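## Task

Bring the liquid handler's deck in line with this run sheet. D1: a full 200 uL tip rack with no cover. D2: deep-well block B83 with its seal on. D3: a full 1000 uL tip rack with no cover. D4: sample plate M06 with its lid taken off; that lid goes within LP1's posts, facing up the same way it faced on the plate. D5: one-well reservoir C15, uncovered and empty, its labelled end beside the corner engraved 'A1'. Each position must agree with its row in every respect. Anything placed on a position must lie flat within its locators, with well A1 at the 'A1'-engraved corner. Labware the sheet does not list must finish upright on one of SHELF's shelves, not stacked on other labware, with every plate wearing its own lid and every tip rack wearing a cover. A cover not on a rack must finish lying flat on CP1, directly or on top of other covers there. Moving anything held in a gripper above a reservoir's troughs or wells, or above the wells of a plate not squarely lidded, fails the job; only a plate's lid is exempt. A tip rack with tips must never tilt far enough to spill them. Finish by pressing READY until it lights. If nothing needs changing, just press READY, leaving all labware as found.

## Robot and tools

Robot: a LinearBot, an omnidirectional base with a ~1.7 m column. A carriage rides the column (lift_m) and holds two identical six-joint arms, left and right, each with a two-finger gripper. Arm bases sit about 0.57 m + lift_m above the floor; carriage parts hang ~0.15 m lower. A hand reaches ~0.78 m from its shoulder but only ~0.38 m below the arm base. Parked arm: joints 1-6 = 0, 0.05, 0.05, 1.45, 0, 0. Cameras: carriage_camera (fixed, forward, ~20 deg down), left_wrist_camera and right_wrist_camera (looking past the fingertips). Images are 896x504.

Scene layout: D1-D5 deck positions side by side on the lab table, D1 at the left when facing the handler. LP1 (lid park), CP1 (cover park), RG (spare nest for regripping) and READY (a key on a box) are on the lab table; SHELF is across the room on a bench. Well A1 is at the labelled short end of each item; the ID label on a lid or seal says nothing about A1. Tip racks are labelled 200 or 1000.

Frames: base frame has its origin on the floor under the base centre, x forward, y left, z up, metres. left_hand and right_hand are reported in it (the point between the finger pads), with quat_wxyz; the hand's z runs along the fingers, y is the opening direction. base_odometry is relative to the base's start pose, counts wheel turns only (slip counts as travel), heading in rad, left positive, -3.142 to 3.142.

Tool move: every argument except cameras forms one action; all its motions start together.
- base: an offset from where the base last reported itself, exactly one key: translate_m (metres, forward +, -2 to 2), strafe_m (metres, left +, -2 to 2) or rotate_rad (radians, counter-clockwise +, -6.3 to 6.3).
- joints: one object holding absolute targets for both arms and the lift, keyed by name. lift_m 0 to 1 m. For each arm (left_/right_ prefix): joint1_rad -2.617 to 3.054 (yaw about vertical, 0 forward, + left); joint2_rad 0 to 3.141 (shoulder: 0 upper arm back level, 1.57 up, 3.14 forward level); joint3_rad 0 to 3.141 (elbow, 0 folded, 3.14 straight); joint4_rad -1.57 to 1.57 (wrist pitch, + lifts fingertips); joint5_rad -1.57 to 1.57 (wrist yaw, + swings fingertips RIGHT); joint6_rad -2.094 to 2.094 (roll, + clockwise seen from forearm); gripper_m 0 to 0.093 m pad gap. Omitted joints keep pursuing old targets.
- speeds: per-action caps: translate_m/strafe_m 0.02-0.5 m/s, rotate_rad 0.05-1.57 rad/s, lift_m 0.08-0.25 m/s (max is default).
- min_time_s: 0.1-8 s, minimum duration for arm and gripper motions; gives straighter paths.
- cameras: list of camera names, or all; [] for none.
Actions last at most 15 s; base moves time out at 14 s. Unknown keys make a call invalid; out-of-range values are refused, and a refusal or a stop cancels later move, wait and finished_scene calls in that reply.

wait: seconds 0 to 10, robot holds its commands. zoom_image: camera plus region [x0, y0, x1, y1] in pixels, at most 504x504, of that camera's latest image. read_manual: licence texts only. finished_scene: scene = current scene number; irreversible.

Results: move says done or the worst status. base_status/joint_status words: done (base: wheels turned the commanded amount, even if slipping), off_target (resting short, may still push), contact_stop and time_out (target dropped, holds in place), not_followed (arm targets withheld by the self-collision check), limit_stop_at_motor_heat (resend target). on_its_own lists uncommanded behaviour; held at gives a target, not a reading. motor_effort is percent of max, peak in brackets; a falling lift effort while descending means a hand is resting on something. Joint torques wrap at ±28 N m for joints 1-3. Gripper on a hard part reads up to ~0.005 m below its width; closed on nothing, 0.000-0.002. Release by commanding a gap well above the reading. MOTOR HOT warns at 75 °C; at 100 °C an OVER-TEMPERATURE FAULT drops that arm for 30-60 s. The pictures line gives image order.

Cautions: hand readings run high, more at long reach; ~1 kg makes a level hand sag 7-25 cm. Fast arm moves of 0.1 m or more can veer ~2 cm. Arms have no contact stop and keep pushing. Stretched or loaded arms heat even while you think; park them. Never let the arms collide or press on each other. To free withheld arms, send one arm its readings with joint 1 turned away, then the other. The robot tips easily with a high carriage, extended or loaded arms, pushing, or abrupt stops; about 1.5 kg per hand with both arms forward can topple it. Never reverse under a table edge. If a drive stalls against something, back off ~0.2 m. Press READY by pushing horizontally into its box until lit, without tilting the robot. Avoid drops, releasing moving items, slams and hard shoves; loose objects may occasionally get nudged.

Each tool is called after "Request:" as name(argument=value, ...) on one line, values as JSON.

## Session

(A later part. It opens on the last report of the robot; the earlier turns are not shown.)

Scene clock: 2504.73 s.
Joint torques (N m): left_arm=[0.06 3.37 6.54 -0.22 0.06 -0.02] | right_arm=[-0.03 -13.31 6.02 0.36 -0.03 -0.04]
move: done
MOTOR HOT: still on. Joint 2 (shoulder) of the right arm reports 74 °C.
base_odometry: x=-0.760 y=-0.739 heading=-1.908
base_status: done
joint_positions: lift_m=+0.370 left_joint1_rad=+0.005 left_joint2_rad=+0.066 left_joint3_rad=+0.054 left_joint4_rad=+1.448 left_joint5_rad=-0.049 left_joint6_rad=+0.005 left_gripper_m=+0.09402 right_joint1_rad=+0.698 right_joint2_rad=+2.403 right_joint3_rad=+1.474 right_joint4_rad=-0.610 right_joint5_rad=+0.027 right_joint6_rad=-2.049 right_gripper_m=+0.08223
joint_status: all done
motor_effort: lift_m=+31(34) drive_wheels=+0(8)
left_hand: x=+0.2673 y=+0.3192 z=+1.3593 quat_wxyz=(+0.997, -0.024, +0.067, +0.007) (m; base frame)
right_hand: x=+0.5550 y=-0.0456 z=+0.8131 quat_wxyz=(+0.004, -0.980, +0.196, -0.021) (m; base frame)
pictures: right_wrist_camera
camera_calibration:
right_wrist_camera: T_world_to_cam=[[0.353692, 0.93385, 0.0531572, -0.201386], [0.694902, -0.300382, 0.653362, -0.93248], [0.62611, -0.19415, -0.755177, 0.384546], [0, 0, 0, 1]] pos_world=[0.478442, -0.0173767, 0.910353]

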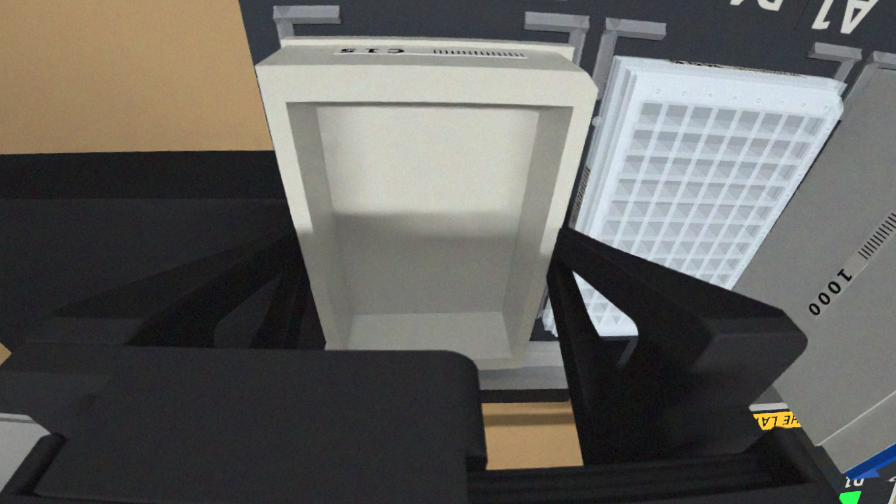

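Request:
move(base={"strafe_m": 0.0024}, speeds={"strafe_m": 0.02}, cameras=["right_wrist_camera"])

Request:
zoom_image(camera="right_wrist_camera", region=[250, 0, 390, 70])

Request:
zoom_image(camera="right_wrist_camera", region=[510, 0, 650, 70])

Scene clock: 2526.83 s.
Joint torques (N m): left_arm=[-0.03 3.37 6.56 -0.21 0.08 -0.03] | right_arm=[-0.1 -13.11 5.94 0.36 -0.03 -0.04]
move: done
MOTOR HOT: still on. Joint 2 (shoulder) of the right arm reports 77 °C.
base_odometry: x=-0.758 y=-0.740 heading=-1.908
base_status: done
joint_positions: lift_m=+0.370 left_joint1_rad=+0.005 left_joint2_rad=+0.066 left_joint3_rad=+0.054 left_joint4_rad=+1.448 left_joint5_rad=-0.049 left_joint6_rad=+0.005 left_gripper_m=+0.09402 right_joint1_rad=+0.698 right_joint2_rad=+2.403 right_joint3_rad=+1.474 right_joint4_rad=-0.610 right_joint5_rad=+0.029 right_joint6_rad=-2.049 right_gripper_m=+0.08223
joint_status: not commanded
motor_effort: lift_m=+28(33) drive_wheels=-3(5)
left_hand: x=+0.2673 y=+0.3192 z=+1.3593 quat_wxyz=(+0.997, -0.025, +0.067, +0.006) (m; base frame)
right_hand: x=+0.5554 y=-0.0458 z=+0.8131 quat_wxyz=(+0.004, -0.980, +0.196, -0.021) (m; base frame)
pictures: right_wrist_camera
camera_calibration:
right_wrist_camera: T_world_to_cam=[[0.354012, 0.933723, 0.0532639, -0.201645], [0.693913, -0.30042, 0.654395, -0.933084], [0.627025, -0.194703, -0.754275, 0.383026], [0, 0, 0, 1]] pos_world=[0.478697, -0.0174607, 0.910253]

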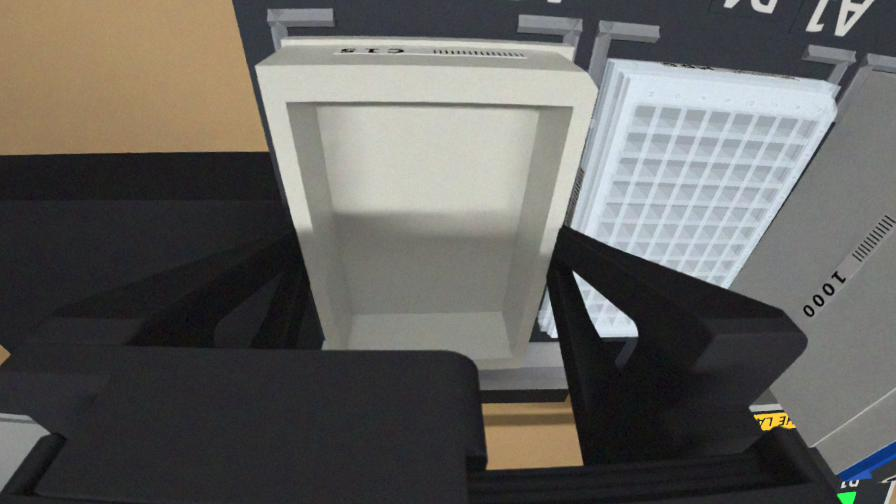

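Scaled by 3.600.

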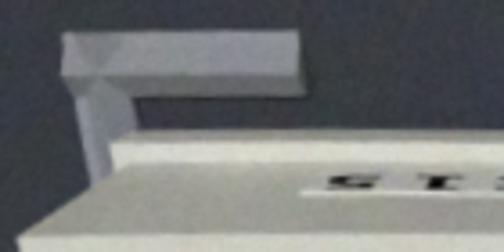

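Scaled by 3.600.

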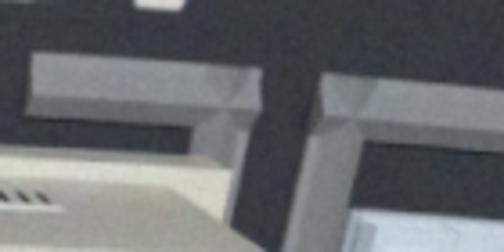

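Request:
move(joints={"lift_m": 0.366}, speeds={"lift_m": 0.08}, cameras=[])

Request:
move(joints={"lift_m": 0.3635}, speeds={"lift_m": 0.08}, cameras=["right_wrist_camera", "carriage_camera"])

Request:
zoom_image(camera="carriage_camera", region=[430, 380, 510, 460])

Scene clock: 2533.17 s.
Joint torques (N m): left_arm=[-0.05 3.37 6.43 -0.22 0.06 -0.03] | right_arm=[-0.08 -13.2 6.06 0.38 -0.05 0.02]
move: done
MOTOR HOT: still on. Joint 2 (shoulder) of the right arm reports 78 °C.
base_odometry: x=-0.758 y=-0.740 heading=-1.908
base_status: not commanded
joint_positions: lift_m=+0.366 left_joint1_rad=+0.005 left_joint2_rad=+0.065 left_joint3_rad=+0.054 left_joint4_rad=+1.448 left_joint5_rad=-0.049 left_joint6_rad=+0.005 left_gripper_m=+0.09402 right_joint1_rad=+0.698 right_joint2_rad=+2.403 right_joint3_rad=+1.474 right_joint4_rad=-0.613 right_joint5_rad=+0.030 right_joint6_rad=-2.053 right_gripper_m=+0.08223
joint_status: all done
motor_effort: lift_m=+26(33) drive_wheels=+2(3)
left_hand: x=+0.2672 y=+0.3192 z=+1.3555 quat_wxyz=(+0.997, -0.025, +0.067, +0.006) (m; base frame)
right_hand: x=+0.5549 y=-0.0464 z=+0.8093 quat_wxyz=(+0.002, -0.981, +0.194, -0.021) (m; base frame)
pictures: none
No camera images: "cameras" was empty.

Scene clock: 2533.57 s.
Joint torques (N m): left_arm=[-0.01 3.36 6.54 -0.22 0.06 -0.04] | right_arm=[-0.09 -12.9 6.09 0.4 -0.05 0.02]
move: done
MOTOR HOT: still on. Joint 2 (shoulder) of the right arm reports 78 °C.
base_odometry: x=-0.758 y=-0.740 heading=-1.908
base_status: not commanded
joint_positions: lift_m=+0.364 left_joint1_rad=+0.005 left_joint2_rad=+0.065 left_joint3_rad=+0.054 left_joint4_rad=+1.448 left_joint5_rad=-0.049 left_joint6_rad=+0.005 left_gripper_m=+0.09402 right_joint1_rad=+0.698 right_joint2_rad=+2.400 right_joint3_rad=+1.474 right_joint4_rad=-0.618 right_joint5_rad=+0.030 right_joint6_rad=-2.053 right_gripper_m=+0.08223
joint_status: all done
motor_effort: lift_m=+30(30) drive_wheels=+2(4)
left_hand: x=+0.2672 y=+0.3192 z=+1.3531 quat_wxyz=(+0.997, -0.025, +0.067, +0.006) (m; base frame)
right_hand: x=+0.5547 y=-0.0466 z=+0.8083 quat_wxyz=(+0.002, -0.981, +0.194, -0.020) (m; base frame)
pictures: carriage_camera, right_wrist_camera
camera_calibration:
carriage_camera: T_world_to_cam=[[-0.0149295, -0.999707, -0.0190761, 0.025981], [-0.307061, 0.0227403, -0.951418, 1.30703], [0.951573, -0.00834669, -0.307311, 0.291879], [0, 0, 0, 1]] pos_world=[0.123983, -0.00131271, 1.33373]
right_wrist_camera: T_world_to_cam=[[0.349897, 0.935513, 0.048868, -0.194415], [0.696895, -0.294801, 0.653781, -0.930591], [0.626027, -0.1947, -0.755104, 0.380903], [0, 0, 0, 1]] pos_world=[0.478094, -0.0183006, 0.905525]

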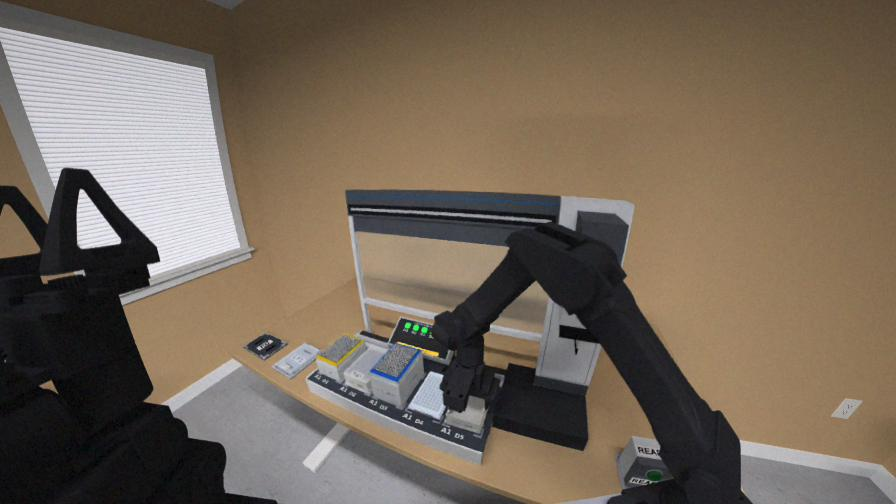

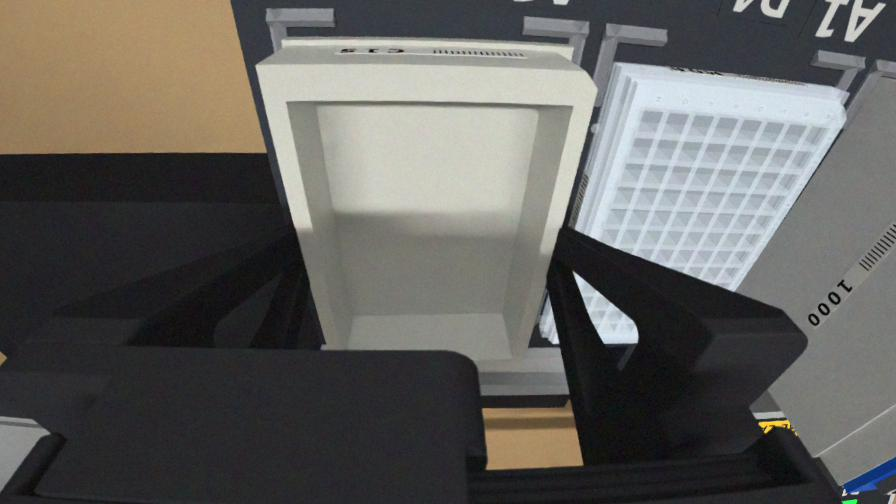

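Scaled by 6.300.

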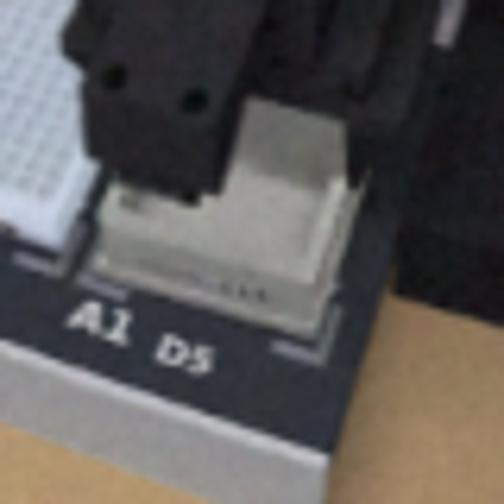

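Request:
zoom_image(camera="carriage_camera", region=[435, 405, 495, 445])

Request:
zoom_image(camera="right_wrist_camera", region=[250, 0, 390, 70])

Request:
zoom_image(camera="right_wrist_camera", region=[510, 0, 650, 70])

Scaled by 8.400.

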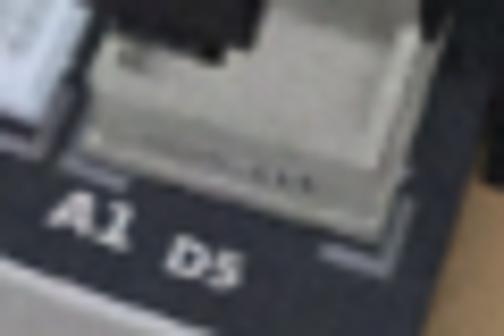

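Scaled by 3.600.

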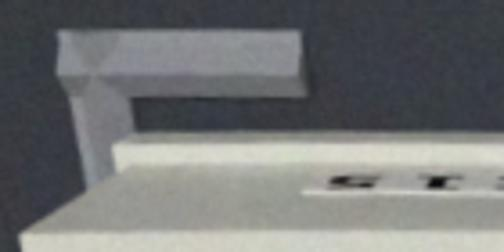

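Scaled by 3.600.

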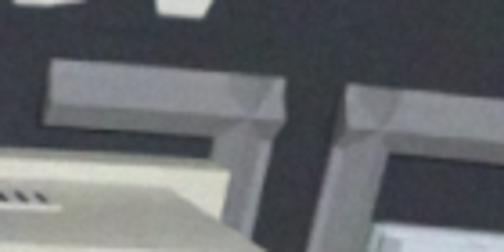

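Request:
move(joints={"lift_m": 0.37}, speeds={"lift_m": 0.08}, cameras=[])

Request:
move(joints={"right_joint6_rad": -2.022}, min_time_s=1, cameras=["right_wrist_camera"])

Request:
zoom_image(camera="right_wrist_camera", region=[250, 0, 390, 70])

Request:
zoom_image(camera="right_wrist_camera", region=[510, 0, 650, 70])

Scene clock: 2567.07 s.
Joint torques (N m): left_arm=[-0.02 3.41 6.48 -0.22 0.06 -0.04] | right_arm=[-0.05 -12.81 6.24 0.36 -0.05 0.02]
move: done
MOTOR HOT: still on. Joint 2 (shoulder) of the right arm reports 75 °C.
base_odometry: x=-0.758 y=-0.740 heading=-1.908
base_status: not commanded
joint_positions: lift_m=+0.370 left_joint1_rad=+0.005 left_joint2_rad=+0.065 left_joint3_rad=+0.054 left_joint4_rad=+1.448 left_joint5_rad=-0.049 left_joint6_rad=+0.005 left_gripper_m=+0.09402 right_joint1_rad=+0.698 right_joint2_rad=+2.400 right_joint3_rad=+1.473 right_joint4_rad=-0.609 right_joint5_rad=+0.030 right_joint6_rad=-2.053 right_gripper_m=+0.08223
joint_status: all done
motor_effort: lift_m=+34(38) drive_wheels=-3(4)
left_hand: x=+0.2672 y=+0.3192 z=+1.3590 quat_wxyz=(+0.997, -0.025, +0.067, +0.006) (m; base frame)
right_hand: x=+0.5557 y=-0.0457 z=+0.8139 quat_wxyz=(+0.004, -0.981, +0.194, -0.023) (m; base frame)
pictures: none
No camera images: "cameras" was empty.

Scene clock: 2568.33 s.
Joint torques (N m): left_arm=[-0.01 3.37 6.53 -0.22 0.07 -0.04] | right_arm=[-0.08 -12.83 6.26 0.36 -0.04 0.32]
move: done
MOTOR HOT: still on. Joint 2 (shoulder) of the right arm reports 74 °C.
base_odometry: x=-0.758 y=-0.740 heading=-1.908
base_status: not commanded
joint_positions: lift_m=+0.370 left_joint1_rad=+0.005 left_joint2_rad=+0.065 left_joint3_rad=+0.054 left_joint4_rad=+1.448 left_joint5_rad=-0.049 left_joint6_rad=+0.005 left_gripper_m=+0.09402 right_joint1_rad=+0.698 right_joint2_rad=+2.400 right_joint3_rad=+1.473 right_joint4_rad=-0.609 right_joint5_rad=+0.030 right_joint6_rad=-2.037 right_gripper_m=+0.08223
joint_status: all done
motor_effort: lift_m=+31(37) drive_wheels=+1(4)
left_hand: x=+0.2672 y=+0.3192 z=+1.3590 quat_wxyz=(+0.997, -0.025, +0.067, +0.006) (m; base frame)
right_hand: x=+0.5557 y=-0.0457 z=+0.8139 quat_wxyz=(+0.004, -0.979, +0.202, -0.022) (m; base frame)
pictures: right_wrist_camera
camera_calibration:
right_wrist_camera: T_world_to_cam=[[0.364548, 0.929528, 0.055522, -0.209721], [0.688589, -0.309233, 0.655912, -0.9325], [0.626858, -0.200879, -0.752793, 0.382007], [0, 0, 0, 1]] pos_world=[0.479098, -0.0166814, 0.910854]

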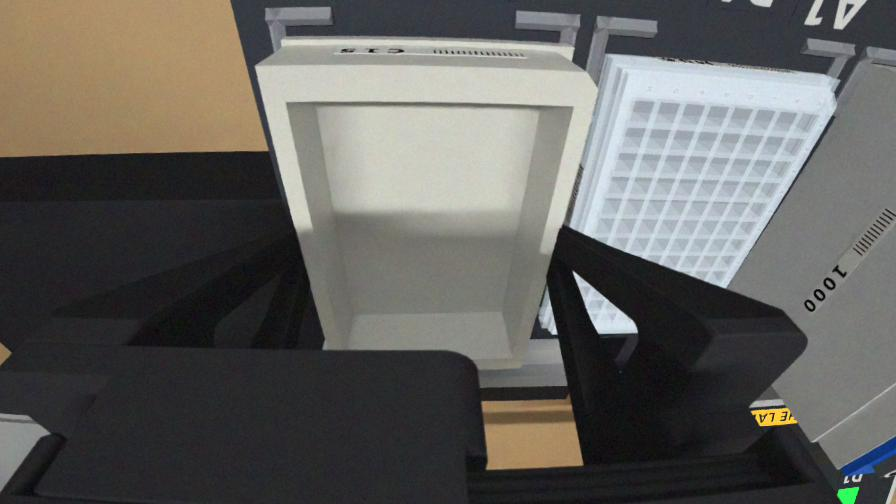

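Scaled by 3.600.

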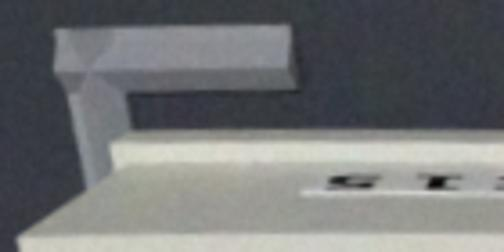

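Scaled by 3.600.

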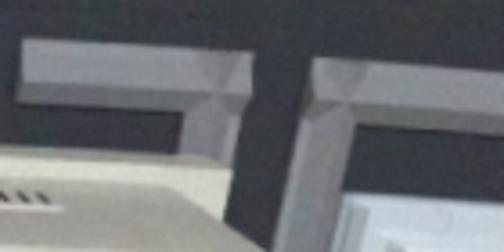

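Request:
move(base={"translate_m": -0.001}, speeds={"translate_m": 0.02}, cameras=["right_wrist_camera"])

Request:
zoom_image(camera="right_wrist_camera", region=[250, 0, 390, 70])

Request:
zoom_image(camera="right_wrist_camera", region=[510, 0, 650, 70])

Scene clock: 2584.40 s.
Joint torques (N m): left_arm=[-0.08 3.38 6.5 -0.23 0.06 -0.03] | right_arm=[-0.02 -12.85 6.27 0.34 -0.05 0.3]
move: done
MOTOR HOT: still on. Joint 2 (shoulder) of the right arm reports 74 °C.
base_odometry: x=-0.758 y=-0.739 heading=-1.909
base_status: done
joint_positions: lift_m=+0.370 left_joint1_rad=+0.005 left_joint2_rad=+0.065 left_joint3_rad=+0.054 left_joint4_rad=+1.448 left_joint5_rad=-0.049 left_joint6_rad=+0.005 left_gripper_m=+0.09402 right_joint1_rad=+0.698 right_joint2_rad=+2.400 right_joint3_rad=+1.473 right_joint4_rad=-0.609 right_joint5_rad=+0.030 right_joint6_rad=-2.037 right_gripper_m=+0.08223
joint_status: not commanded
motor_effort: lift_m=+34(37) drive_wheels=+1(10)
left_hand: x=+0.2672 y=+0.3192 z=+1.3590 quat_wxyz=(+0.997, -0.025, +0.067, +0.006) (m; base frame)
right_hand: x=+0.5557 y=-0.0457 z=+0.8139 quat_wxyz=(+0.004, -0.979, +0.202, -0.022) (m; base frame)
pictures: right_wrist_camera
camera_calibration:
right_wrist_camera: T_world_to_cam=[[0.365256, 0.929248, 0.0555546, -0.210154], [0.688353, -0.309781, 0.655901, -0.932385], [0.626705, -0.201331, -0.7528, 0.382077], [0, 0, 0, 1]] pos_world=[0.47912, -0.0166264, 0.910855]

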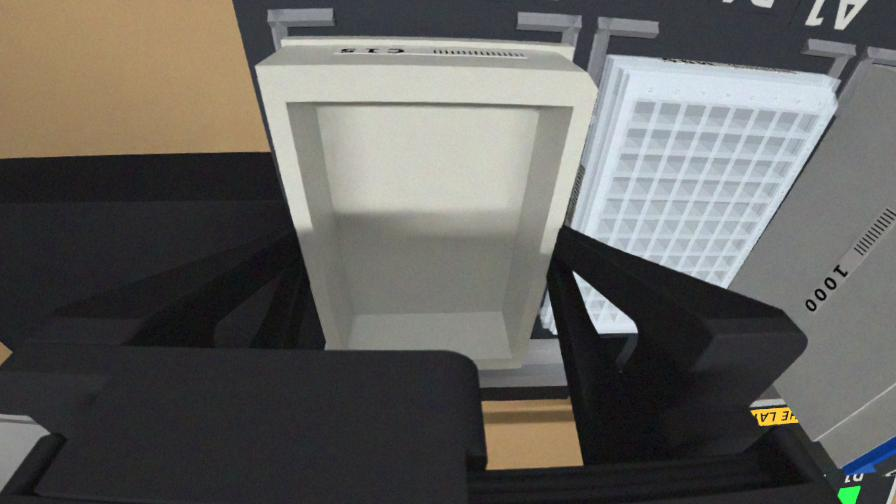

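Scaled by 3.600.

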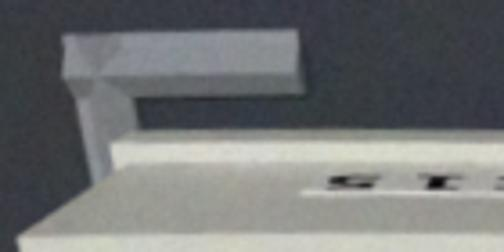

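Scaled by 3.600.

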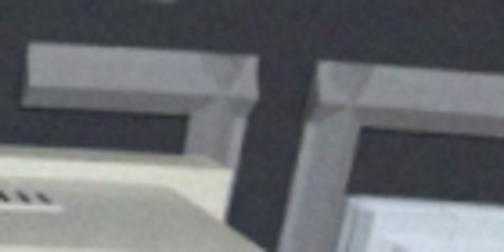

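Request:
move(joints={"lift_m": 0.366}, speeds={"lift_m": 0.08}, cameras=["right_wrist_camera"])

Scene clock: 2606.13 s.
Joint torques (N m): left_arm=[-0.03 3.4 6.5 -0.22 0.08 -0.03] | right_arm=[-0.08 -12.83 6.27 0.37 -0.06 0.3]
move: done
MOTOR HOT: still on. Joint 2 (shoulder) of the right arm reports 74 °C.
base_odometry: x=-0.758 y=-0.739 heading=-1.909
base_status: not commanded
joint_positions: lift_m=+0.366 left_joint1_rad=+0.005 left_joint2_rad=+0.065 left_joint3_rad=+0.054 left_joint4_rad=+1.448 left_joint5_rad=-0.049 left_joint6_rad=+0.005 left_gripper_m=+0.09402 right_joint1_rad=+0.698 right_joint2_rad=+2.400 right_joint3_rad=+1.473 right_joint4_rad=-0.610 right_joint5_rad=+0.030 right_joint6_rad=-2.037 right_gripper_m=+0.08223
joint_status: all done
motor_effort: lift_m=+28(32) drive_wheels=-3(4)
left_hand: x=+0.2672 y=+0.3192 z=+1.3554 quat_wxyz=(+0.997, -0.025, +0.067, +0.006) (m; base frame)
right_hand: x=+0.5554 y=-0.0460 z=+0.8103 quat_wxyz=(+0.004, -0.979, +0.202, -0.022) (m; base frame)
pictures: right_wrist_camera
camera_calibration:
right_wrist_camera: T_world_to_cam=[[0.36532, 0.929302, 0.0542163, -0.208575], [0.689119, -0.309138, 0.655399, -0.929903], [0.625824, -0.202069, -0.753334, 0.380402], [0, 0, 0, 1]] pos_world=[0.478946, -0.0167722, 0.907336]

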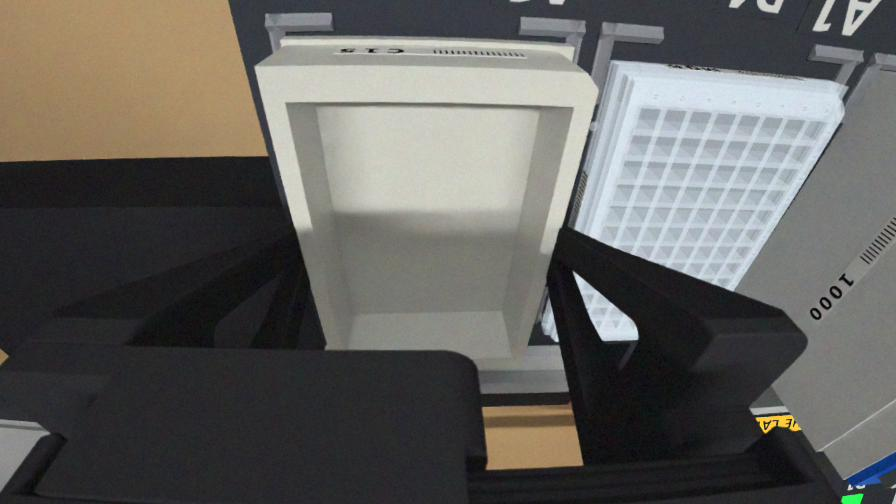

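Request:
move(joints={"lift_m": 0.3635}, speeds={"lift_m": 0.08}, cameras=["right_wrist_camera"])

Request:
zoom_image(camera="right_wrist_camera", region=[240, 0, 440, 100])

Request:
zoom_image(camera="right_wrist_camera", region=[480, 0, 680, 100])

Scene clock: 2610.17 s.
Joint torques (N m): left_arm=[-0.01 3.38 6.46 -0.22 0.07 -0.04] | right_arm=[-0.09 -12.71 6.27 0.39 -0.06 0.3]
move: done
MOTOR HOT: still on. Joint 2 (shoulder) of the right arm reports 74 °C.
base_odometry: x=-0.758 y=-0.739 heading=-1.909
base_status: not commanded
joint_positions: lift_m=+0.364 left_joint1_rad=+0.005 left_joint2_rad=+0.065 left_joint3_rad=+0.054 left_joint4_rad=+1.448 left_joint5_rad=-0.049 left_joint6_rad=+0.005 left_gripper_m=+0.09402 right_joint1_rad=+0.698 right_joint2_rad=+2.398 right_joint3_rad=+1.473 right_joint4_rad=-0.615 right_joint5_rad=+0.030 right_joint6_rad=-2.037 right_gripper_m=+0.08223
joint_status: all done
motor_effort: lift_m=+29(31) drive_wheels=+0(4)
left_hand: x=+0.2672 y=+0.3192 z=+1.3531 quat_wxyz=(+0.997, -0.025, +0.067, +0.006) (m; base frame)
right_hand: x=+0.5548 y=-0.0465 z=+0.8084 quat_wxyz=(+0.003, -0.979, +0.202, -0.021) (m; base frame)
pictures: right_wrist_camera
camera_calibration:
right_wrist_camera: T_world_to_cam=[[0.365459, 0.929418, 0.0512047, -0.205348], [0.690842, -0.307693, 0.654265, -0.928325], [0.623841, -0.203733, -0.75453, 0.38124], [0, 0, 0, 1]] pos_world=[0.478539, -0.0171139, 0.905543]

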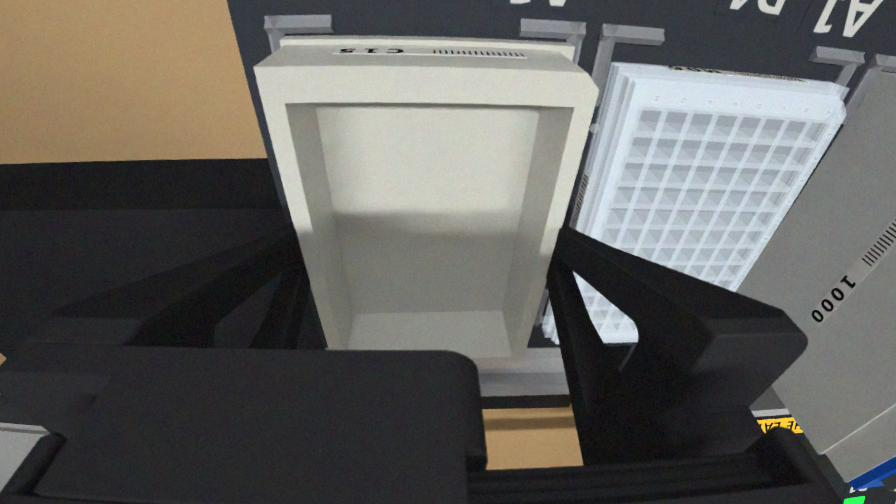

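Scaled by 2.520.

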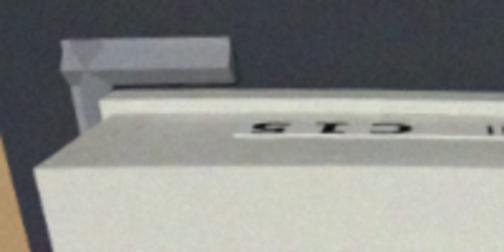

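Scaled by 2.520.

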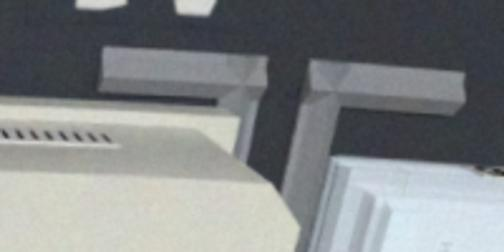

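Request:
move(joints={"lift_m": 0.3615}, speeds={"lift_m": 0.08}, cameras=["right_wrist_camera"])

Request:
zoom_image(camera="right_wrist_camera", region=[240, 0, 440, 100])

Request:
zoom_image(camera="right_wrist_camera", region=[480, 0, 680, 100])

Scene clock: 2615.27 s.
Joint torques (N m): left_arm=[-0.01 3.41 6.54 -0.22 0.07 -0.03] | right_arm=[-0.09 -12.34 6.3 0.44 -0.05 0.29]
move: done
MOTOR HOT: still on. Joint 2 (shoulder) of the right arm reports 74 °C.
base_odometry: x=-0.758 y=-0.739 heading=-1.909
base_status: not commanded
joint_positions: lift_m=+0.362 left_joint1_rad=+0.005 left_joint2_rad=+0.065 left_joint3_rad=+0.054 left_joint4_rad=+1.448 left_joint5_rad=-0.049 left_joint6_rad=+0.005 left_gripper_m=+0.09402 right_joint1_rad=+0.698 right_joint2_rad=+2.395 right_joint3_rad=+1.473 right_joint4_rad=-0.619 right_joint5_rad=+0.030 right_joint6_rad=-2.037 right_gripper_m=+0.08223
joint_status: all done
motor_effort: lift_m=+28(30) drive_wheels=+0(2)
left_hand: x=+0.2672 y=+0.3192 z=+1.3511 quat_wxyz=(+0.997, -0.025, +0.067, +0.006) (m; base frame)
right_hand: x=+0.5547 y=-0.0466 z=+0.8079 quat_wxyz=(+0.002, -0.979, +0.202, -0.021) (m; base frame)
pictures: right_wrist_camera
camera_calibration:
right_wrist_camera: T_world_to_cam=[[0.365474, 0.929431, 0.05087, -0.204913], [0.691033, -0.307533, 0.654138, -0.927952], [0.62362, -0.203918, -0.754662, 0.381158], [0, 0, 0, 1]] pos_world=[0.478438, -0.0171985, 0.905079]

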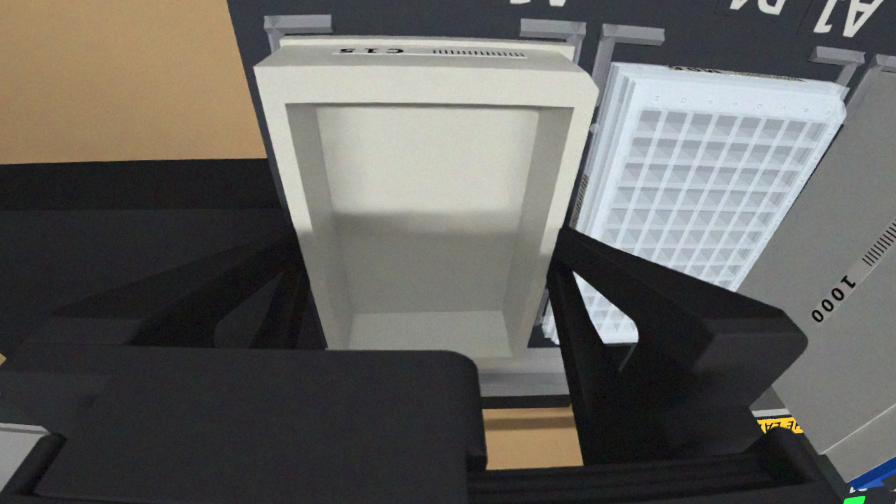

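Scaled by 2.520.

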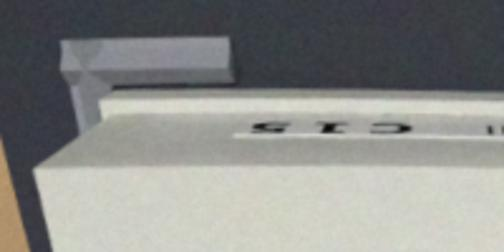

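Scaled by 2.520.

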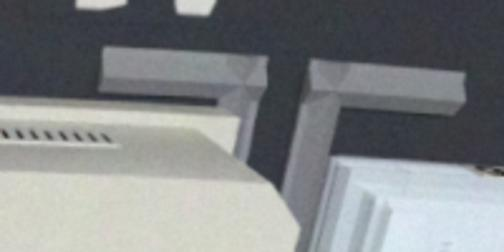

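Request:
zoom_image(camera="right_wrist_camera", region=[550, 0, 620, 60])

Request:
zoom_image(camera="right_wrist_camera", region=[250, 0, 320, 60])

Request:
zoom_image(camera="right_wrist_camera", region=[500, 320, 600, 410])

Scaled by 7.200.

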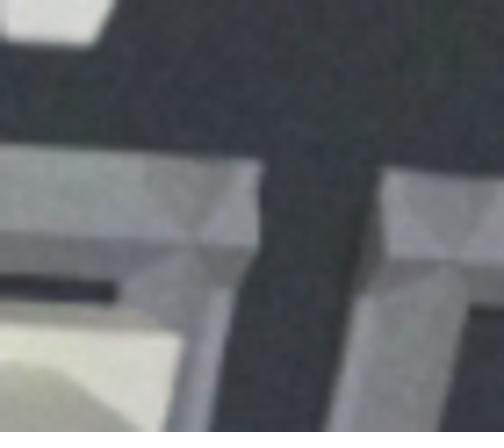

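Scaled by 7.200.

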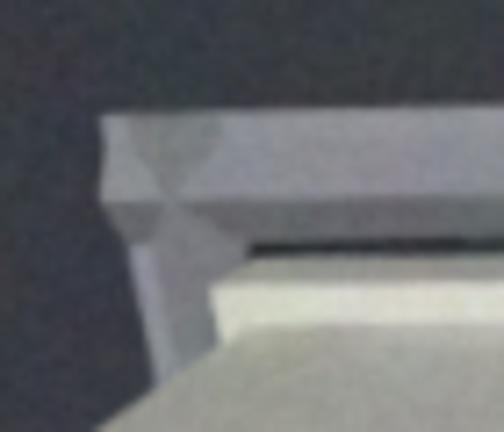

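Scaled by 5.040.

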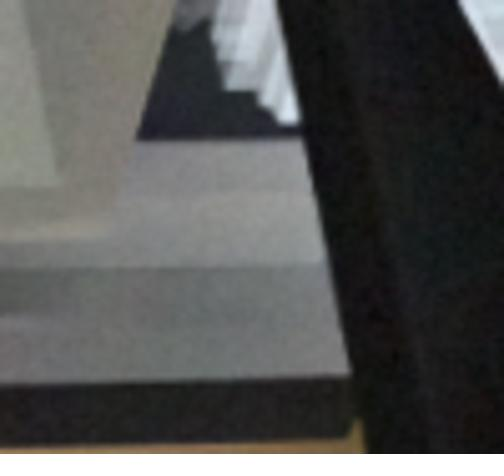

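Request:
move(joints={"lift_m": 0.3595}, speeds={"lift_m": 0.08}, cameras=["right_wrist_camera"])

Request:
zoom_image(camera="right_wrist_camera", region=[550, 0, 620, 60])

Request:
zoom_image(camera="right_wrist_camera", region=[250, 0, 320, 60])

Scene clock: 2689.20 s.
Joint torques (N m): left_arm=[-0.02 3.4 6.5 -0.23 0.06 -0.04] | right_arm=[-0.09 -11.9 6.34 0.48 -0.05 0.3]
move: done
MOTOR HOT: cleared for the motors of the right arm.
base_odometry: x=-0.758 y=-0.739 heading=-1.909
base_status: not commanded
joint_positions: lift_m=+0.360 left_joint1_rad=+0.005 left_joint2_rad=+0.065 left_joint3_rad=+0.054 left_joint4_rad=+1.448 left_joint5_rad=-0.049 left_joint6_rad=+0.005 left_gripper_m=+0.09402 right_joint1_rad=+0.698 right_joint2_rad=+2.390 right_joint3_rad=+1.473 right_joint4_rad=-0.624 right_joint5_rad=+0.030 right_joint6_rad=-2.037 right_gripper_m=+0.08223
joint_status: all done
motor_effort: lift_m=+29(29) drive_wheels=+1(2)
left_hand: x=+0.2672 y=+0.3192 z=+1.3491 quat_wxyz=(+0.997, -0.025, +0.067, +0.006) (m; base frame)
right_hand: x=+0.5546 y=-0.0467 z=+0.8079 quat_wxyz=(+0.003, -0.979, +0.202, -0.021) (m; base frame)
pictures: right_wrist_camera
camera_calibration:
right_wrist_camera: T_world_to_cam=[[0.365459, 0.929418, 0.0512047, -0.205162], [0.690842, -0.307693, 0.654265, -0.927918], [0.623841, -0.203733, -0.75453, 0.380903], [0, 0, 0, 1]] pos_world=[0.4784, -0.0172302, 0.905013]

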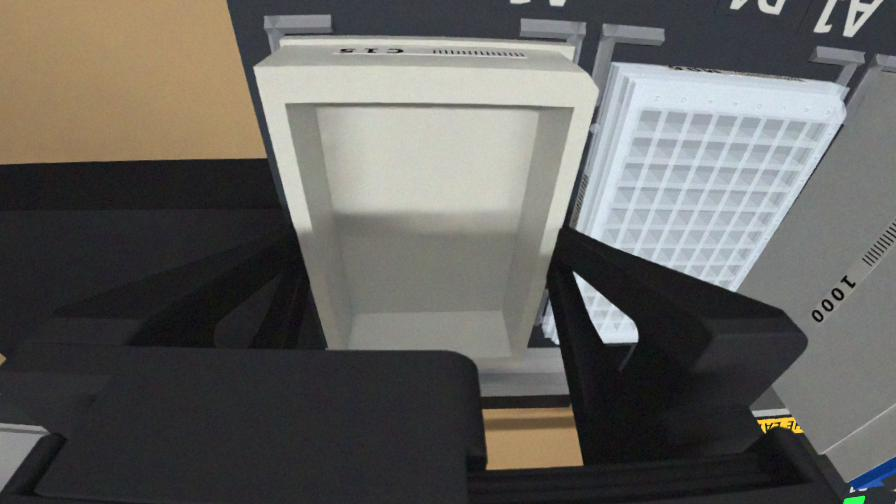

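Scaled by 7.200.

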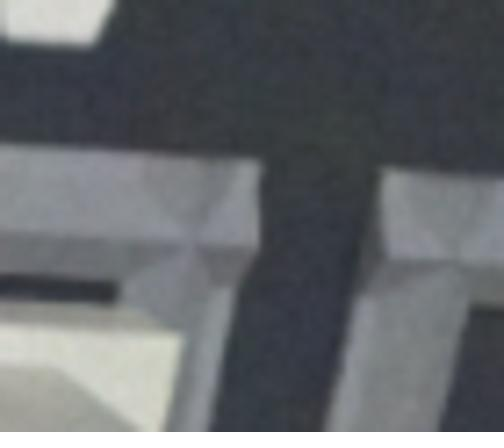

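Scaled by 7.200.

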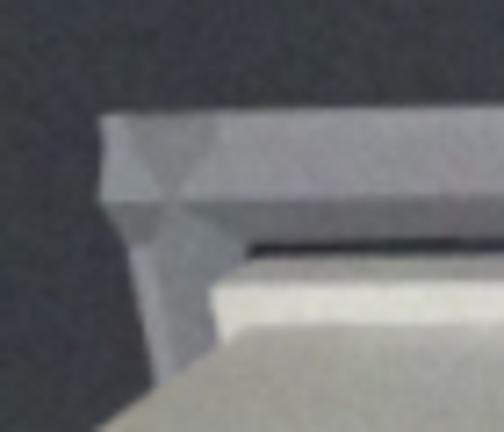

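Request:
move(joints={"lift_m": 0.3615}, speeds={"lift_m": 0.08}, cameras=[])

Request:
move(joints={"right_gripper_m": 0.0835}, min_time_s=4, cameras=["right_wrist_camera"])

Scene clock: 2697.53 s.
Joint torques (N m): left_arm=[-0.02 3.41 6.53 -0.23 0.06 -0.04] | right_arm=[-0.09 -11.85 6.3 0.5 -0.05 0.3]
move: done
base_odometry: x=-0.758 y=-0.739 heading=-1.909
base_status: not commanded
joint_positions: lift_m=+0.361 left_joint1_rad=+0.005 left_joint2_rad=+0.065 left_joint3_rad=+0.054 left_joint4_rad=+1.448 left_joint5_rad=-0.049 left_joint6_rad=+0.005 left_gripper_m=+0.09402 right_joint1_rad=+0.698 right_joint2_rad=+2.390 right_joint3_rad=+1.473 right_joint4_rad=-0.623 right_joint5_rad=+0.030 right_joint6_rad=-2.037 right_gripper_m=+0.08223
joint_status: all done
motor_effort: lift_m=+37(37) drive_wheels=+1(1)
left_hand: x=+0.2672 y=+0.3192 z=+1.3505 quat_wxyz=(+0.997, -0.025, +0.067, +0.006) (m; base frame)
right_hand: x=+0.5547 y=-0.0466 z=+0.8092 quat_wxyz=(+0.003, -0.979, +0.202, -0.021) (m; base frame)
pictures: none
No camera images: "cameras" was empty.

Scene clock: 2701.83 s.
Joint torques (N m): left_arm=[-0.03 3.38 6.53 -0.23 0.07 -0.03] | right_arm=[-0.09 -11.85 6.31 0.48 -0.05 0.3]
move: done
base_odometry: x=-0.758 y=-0.739 heading=-1.909
base_status: not commanded
joint_positions: lift_m=+0.361 left_joint1_rad=+0.005 left_joint2_rad=+0.065 left_joint3_rad=+0.054 left_joint4_rad=+1.448 left_joint5_rad=-0.049 left_joint6_rad=+0.005 left_gripper_m=+0.09402 right_joint1_rad=+0.698 right_joint2_rad=+2.390 right_joint3_rad=+1.473 right_joint4_rad=-0.623 right_joint5_rad=+0.030 right_joint6_rad=-2.037 right_gripper_m=+0.08365
joint_status: all done
motor_effort: lift_m=+34(38) drive_wheels=+0(2)
left_hand: x=+0.2672 y=+0.3192 z=+1.3505 quat_wxyz=(+0.997, -0.025, +0.067, +0.006) (m; base frame)
right_hand: x=+0.5547 y=-0.0466 z=+0.8092 quat_wxyz=(+0.003, -0.979, +0.202, -0.021) (m; base frame)
pictures: right_wrist_camera
camera_calibration:
right_wrist_camera: T_world_to_cam=[[0.365444, 0.929405, 0.0515393, -0.205577], [0.69065, -0.307854, 0.654391, -0.928837], [0.624061, -0.203548, -0.754398, 0.381669], [0, 0, 0, 1]] pos_world=[0.478444, -0.0171937, 0.906349]

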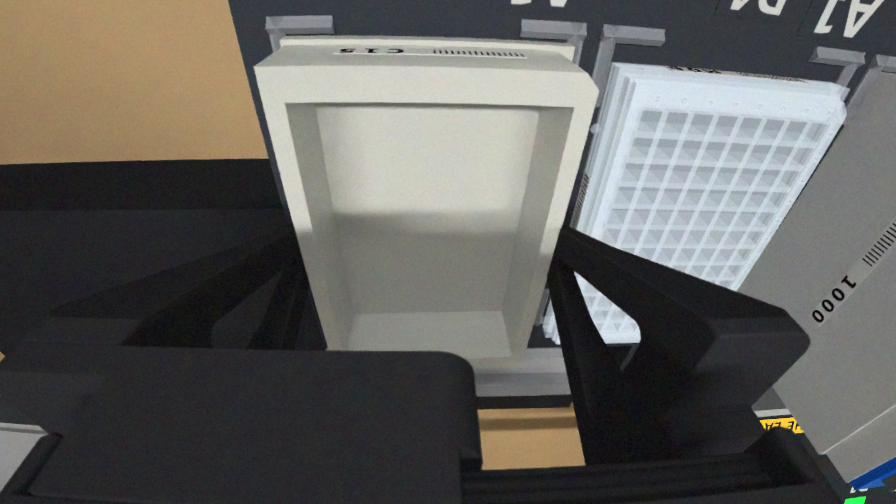

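Request:
move(joints={"lift_m": 0.3595}, speeds={"lift_m": 0.08}, cameras=[])

Request:
move(joints={"right_gripper_m": 0.0855}, min_time_s=4, cameras=["right_wrist_camera"])

Request:
zoom_image(camera="right_wrist_camera", region=[550, 0, 620, 60])

Request:
zoom_image(camera="right_wrist_camera", region=[250, 0, 320, 60])

Scene clock: 2708.77 s.
Joint torques (N m): left_arm=[-0.02 3.4 6.53 -0.23 0.07 -0.04] | right_arm=[-0.08 -11.84 6.3 0.45 -0.04 0.3]
move: done
base_odometry: x=-0.758 y=-0.739 heading=-1.909
base_status: not commanded
joint_positions: lift_m=+0.360 left_joint1_rad=+0.005 left_joint2_rad=+0.065 left_joint3_rad=+0.054 left_joint4_rad=+1.448 left_joint5_rad=-0.049 left_joint6_rad=+0.005 left_gripper_m=+0.09402 right_joint1_rad=+0.698 right_joint2_rad=+2.390 right_joint3_rad=+1.473 right_joint4_rad=-0.624 right_joint5_rad=+0.030 right_joint6_rad=-2.037 right_gripper_m=+0.08366
joint_status: all done
motor_effort: lift_m=+26(30) drive_wheels=+0(1)
left_hand: x=+0.2672 y=+0.3192 z=+1.3490 quat_wxyz=(+0.997, -0.025, +0.067, +0.006) (m; base frame)
right_hand: x=+0.5546 y=-0.0467 z=+0.8078 quat_wxyz=(+0.003, -0.979, +0.202, -0.021) (m; base frame)
pictures: none
No camera images: "cameras" was empty.

Scene clock: 2713.07 s.
Joint torques (N m): left_arm=[0.01 3.44 6.49 -0.23 0.06 -0.02] | right_arm=[-0.08 -11.85 6.3 0.47 -0.05 0.3]
move: done
base_odometry: x=-0.758 y=-0.739 heading=-1.909
base_status: not commanded
joint_positions: lift_m=+0.360 left_joint1_rad=+0.005 left_joint2_rad=+0.065 left_joint3_rad=+0.054 left_joint4_rad=+1.448 left_joint5_rad=-0.049 left_joint6_rad=+0.005 left_gripper_m=+0.09402 right_joint1_rad=+0.698 right_joint2_rad=+2.390 right_joint3_rad=+1.473 right_joint4_rad=-0.623 right_joint5_rad=+0.030 right_joint6_rad=-2.037 right_gripper_m=+0.08539
joint_status: all done
motor_effort: lift_m=+28(33) drive_wheels=+1(2)
left_hand: x=+0.2672 y=+0.3192 z=+1.3490 quat_wxyz=(+0.997, -0.025, +0.067, +0.006) (m; base frame)
right_hand: x=+0.5549 y=-0.0465 z=+0.8078 quat_wxyz=(+0.003, -0.979, +0.202, -0.021) (m; base frame)
pictures: right_wrist_camera
camera_calibration:
right_wrist_camera: T_world_to_cam=[[0.365414, 0.92938, 0.0522086, -0.206193], [0.690268, -0.308175, 0.654644, -0.927975], [0.624502, -0.203178, -0.754132, 0.380089], [0, 0, 0, 1]] pos_world=[0.478531, -0.0171209, 0.904896]

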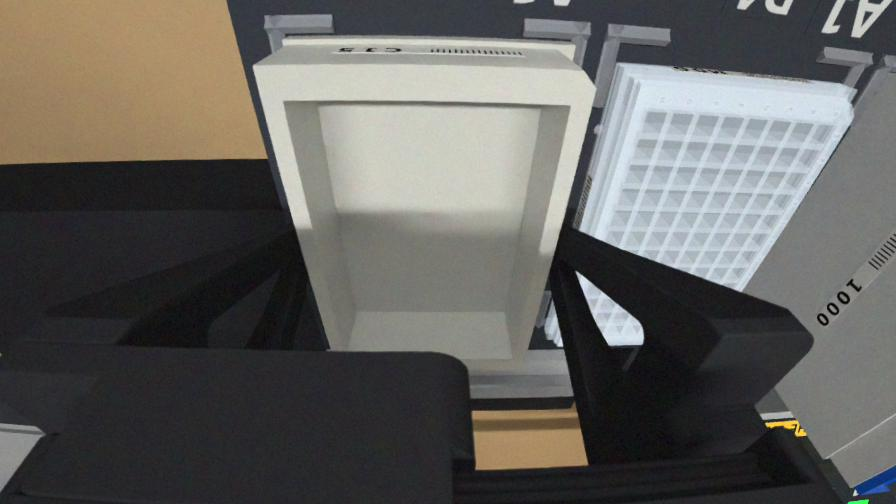

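Scaled by 7.200.

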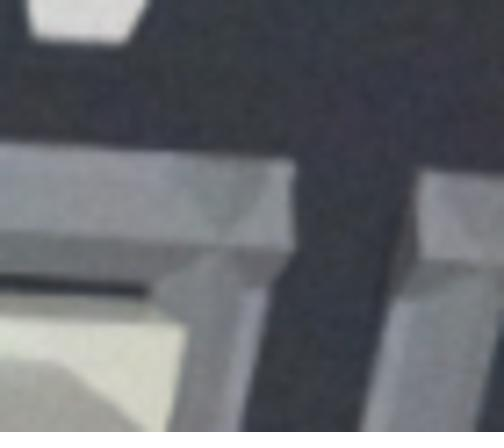

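Scaled by 7.200.

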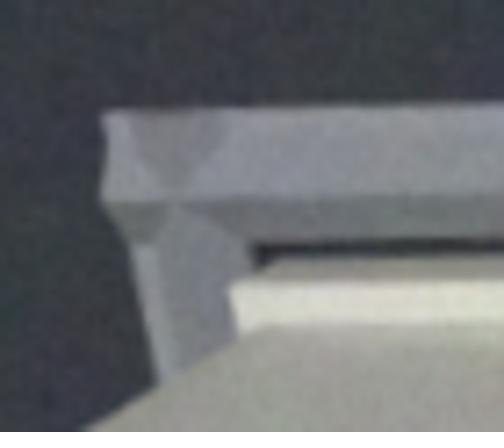

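Request:
move(joints={"right_gripper_m": 0.0925}, min_time_s=4, cameras=["right_wrist_camera"])

Request:
zoom_image(camera="right_wrist_camera", region=[550, 0, 620, 60])

Request:
zoom_image(camera="right_wrist_camera", region=[250, 0, 320, 60])

Request:
zoom_image(camera="right_wrist_camera", region=[480, 300, 620, 420])

Scene clock: 2724.00 s.
Joint torques (N m): left_arm=[-0.02 3.38 6.53 -0.23 0.06 -0.03] | right_arm=[-0.09 -11.86 6.32 0.45 -0.04 0.3]
move: done
base_odometry: x=-0.758 y=-0.739 heading=-1.909
base_status: not commanded
joint_positions: lift_m=+0.360 left_joint1_rad=+0.005 left_joint2_rad=+0.065 left_joint3_rad=+0.054 left_joint4_rad=+1.448 left_joint5_rad=-0.049 left_joint6_rad=+0.005 left_gripper_m=+0.09402 right_joint1_rad=+0.698 right_joint2_rad=+2.390 right_joint3_rad=+1.473 right_joint4_rad=-0.619 right_joint5_rad=+0.030 right_joint6_rad=-2.037 right_gripper_m=+0.09238
joint_status: all done
motor_effort: lift_m=+30(32) drive_wheels=+1(2)
left_hand: x=+0.2672 y=+0.3192 z=+1.3490 quat_wxyz=(+0.997, -0.025, +0.067, +0.006) (m; base frame)
right_hand: x=+0.5555 y=-0.0459 z=+0.8078 quat_wxyz=(+0.004, -0.979, +0.202, -0.022) (m; base frame)
pictures: right_wrist_camera
camera_calibration:
right_wrist_camera: T_world_to_cam=[[0.365272, 0.929262, 0.0552201, -0.209294], [0.688544, -0.30962, 0.655776, -0.928296], [0.626485, -0.201515, -0.752933, 0.377823], [0, 0, 0, 1]] pos_world=[0.478922, -0.0167929, 0.904787]

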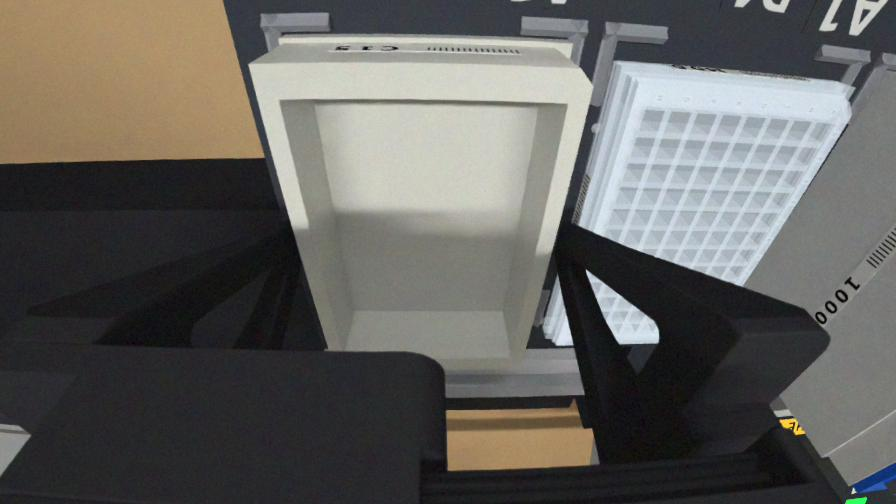

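Scaled by 7.200.

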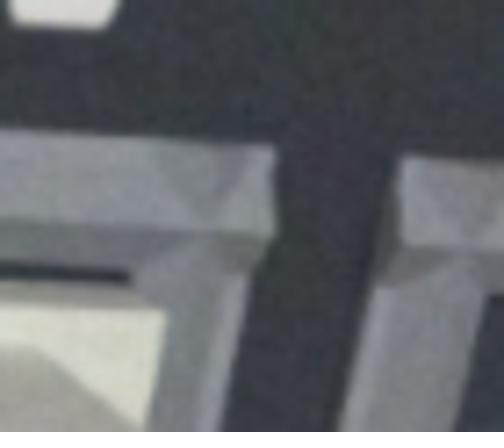

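Scaled by 7.200.

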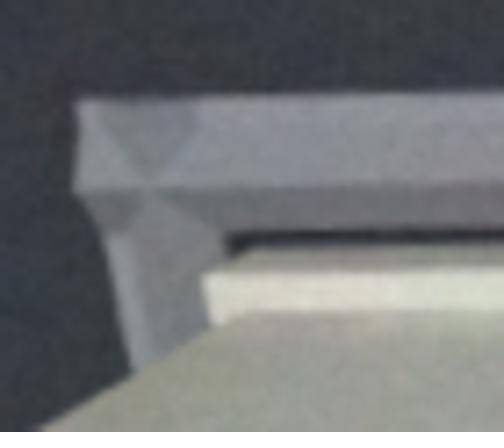

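Scaled by 3.600.

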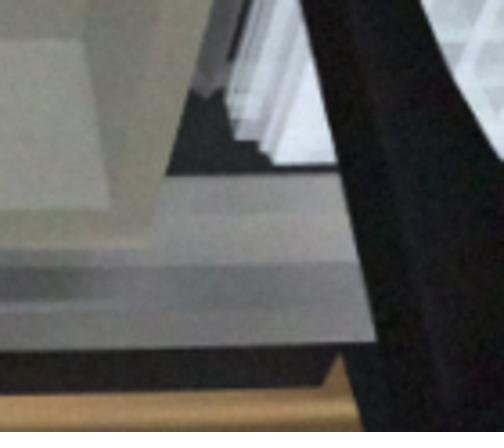

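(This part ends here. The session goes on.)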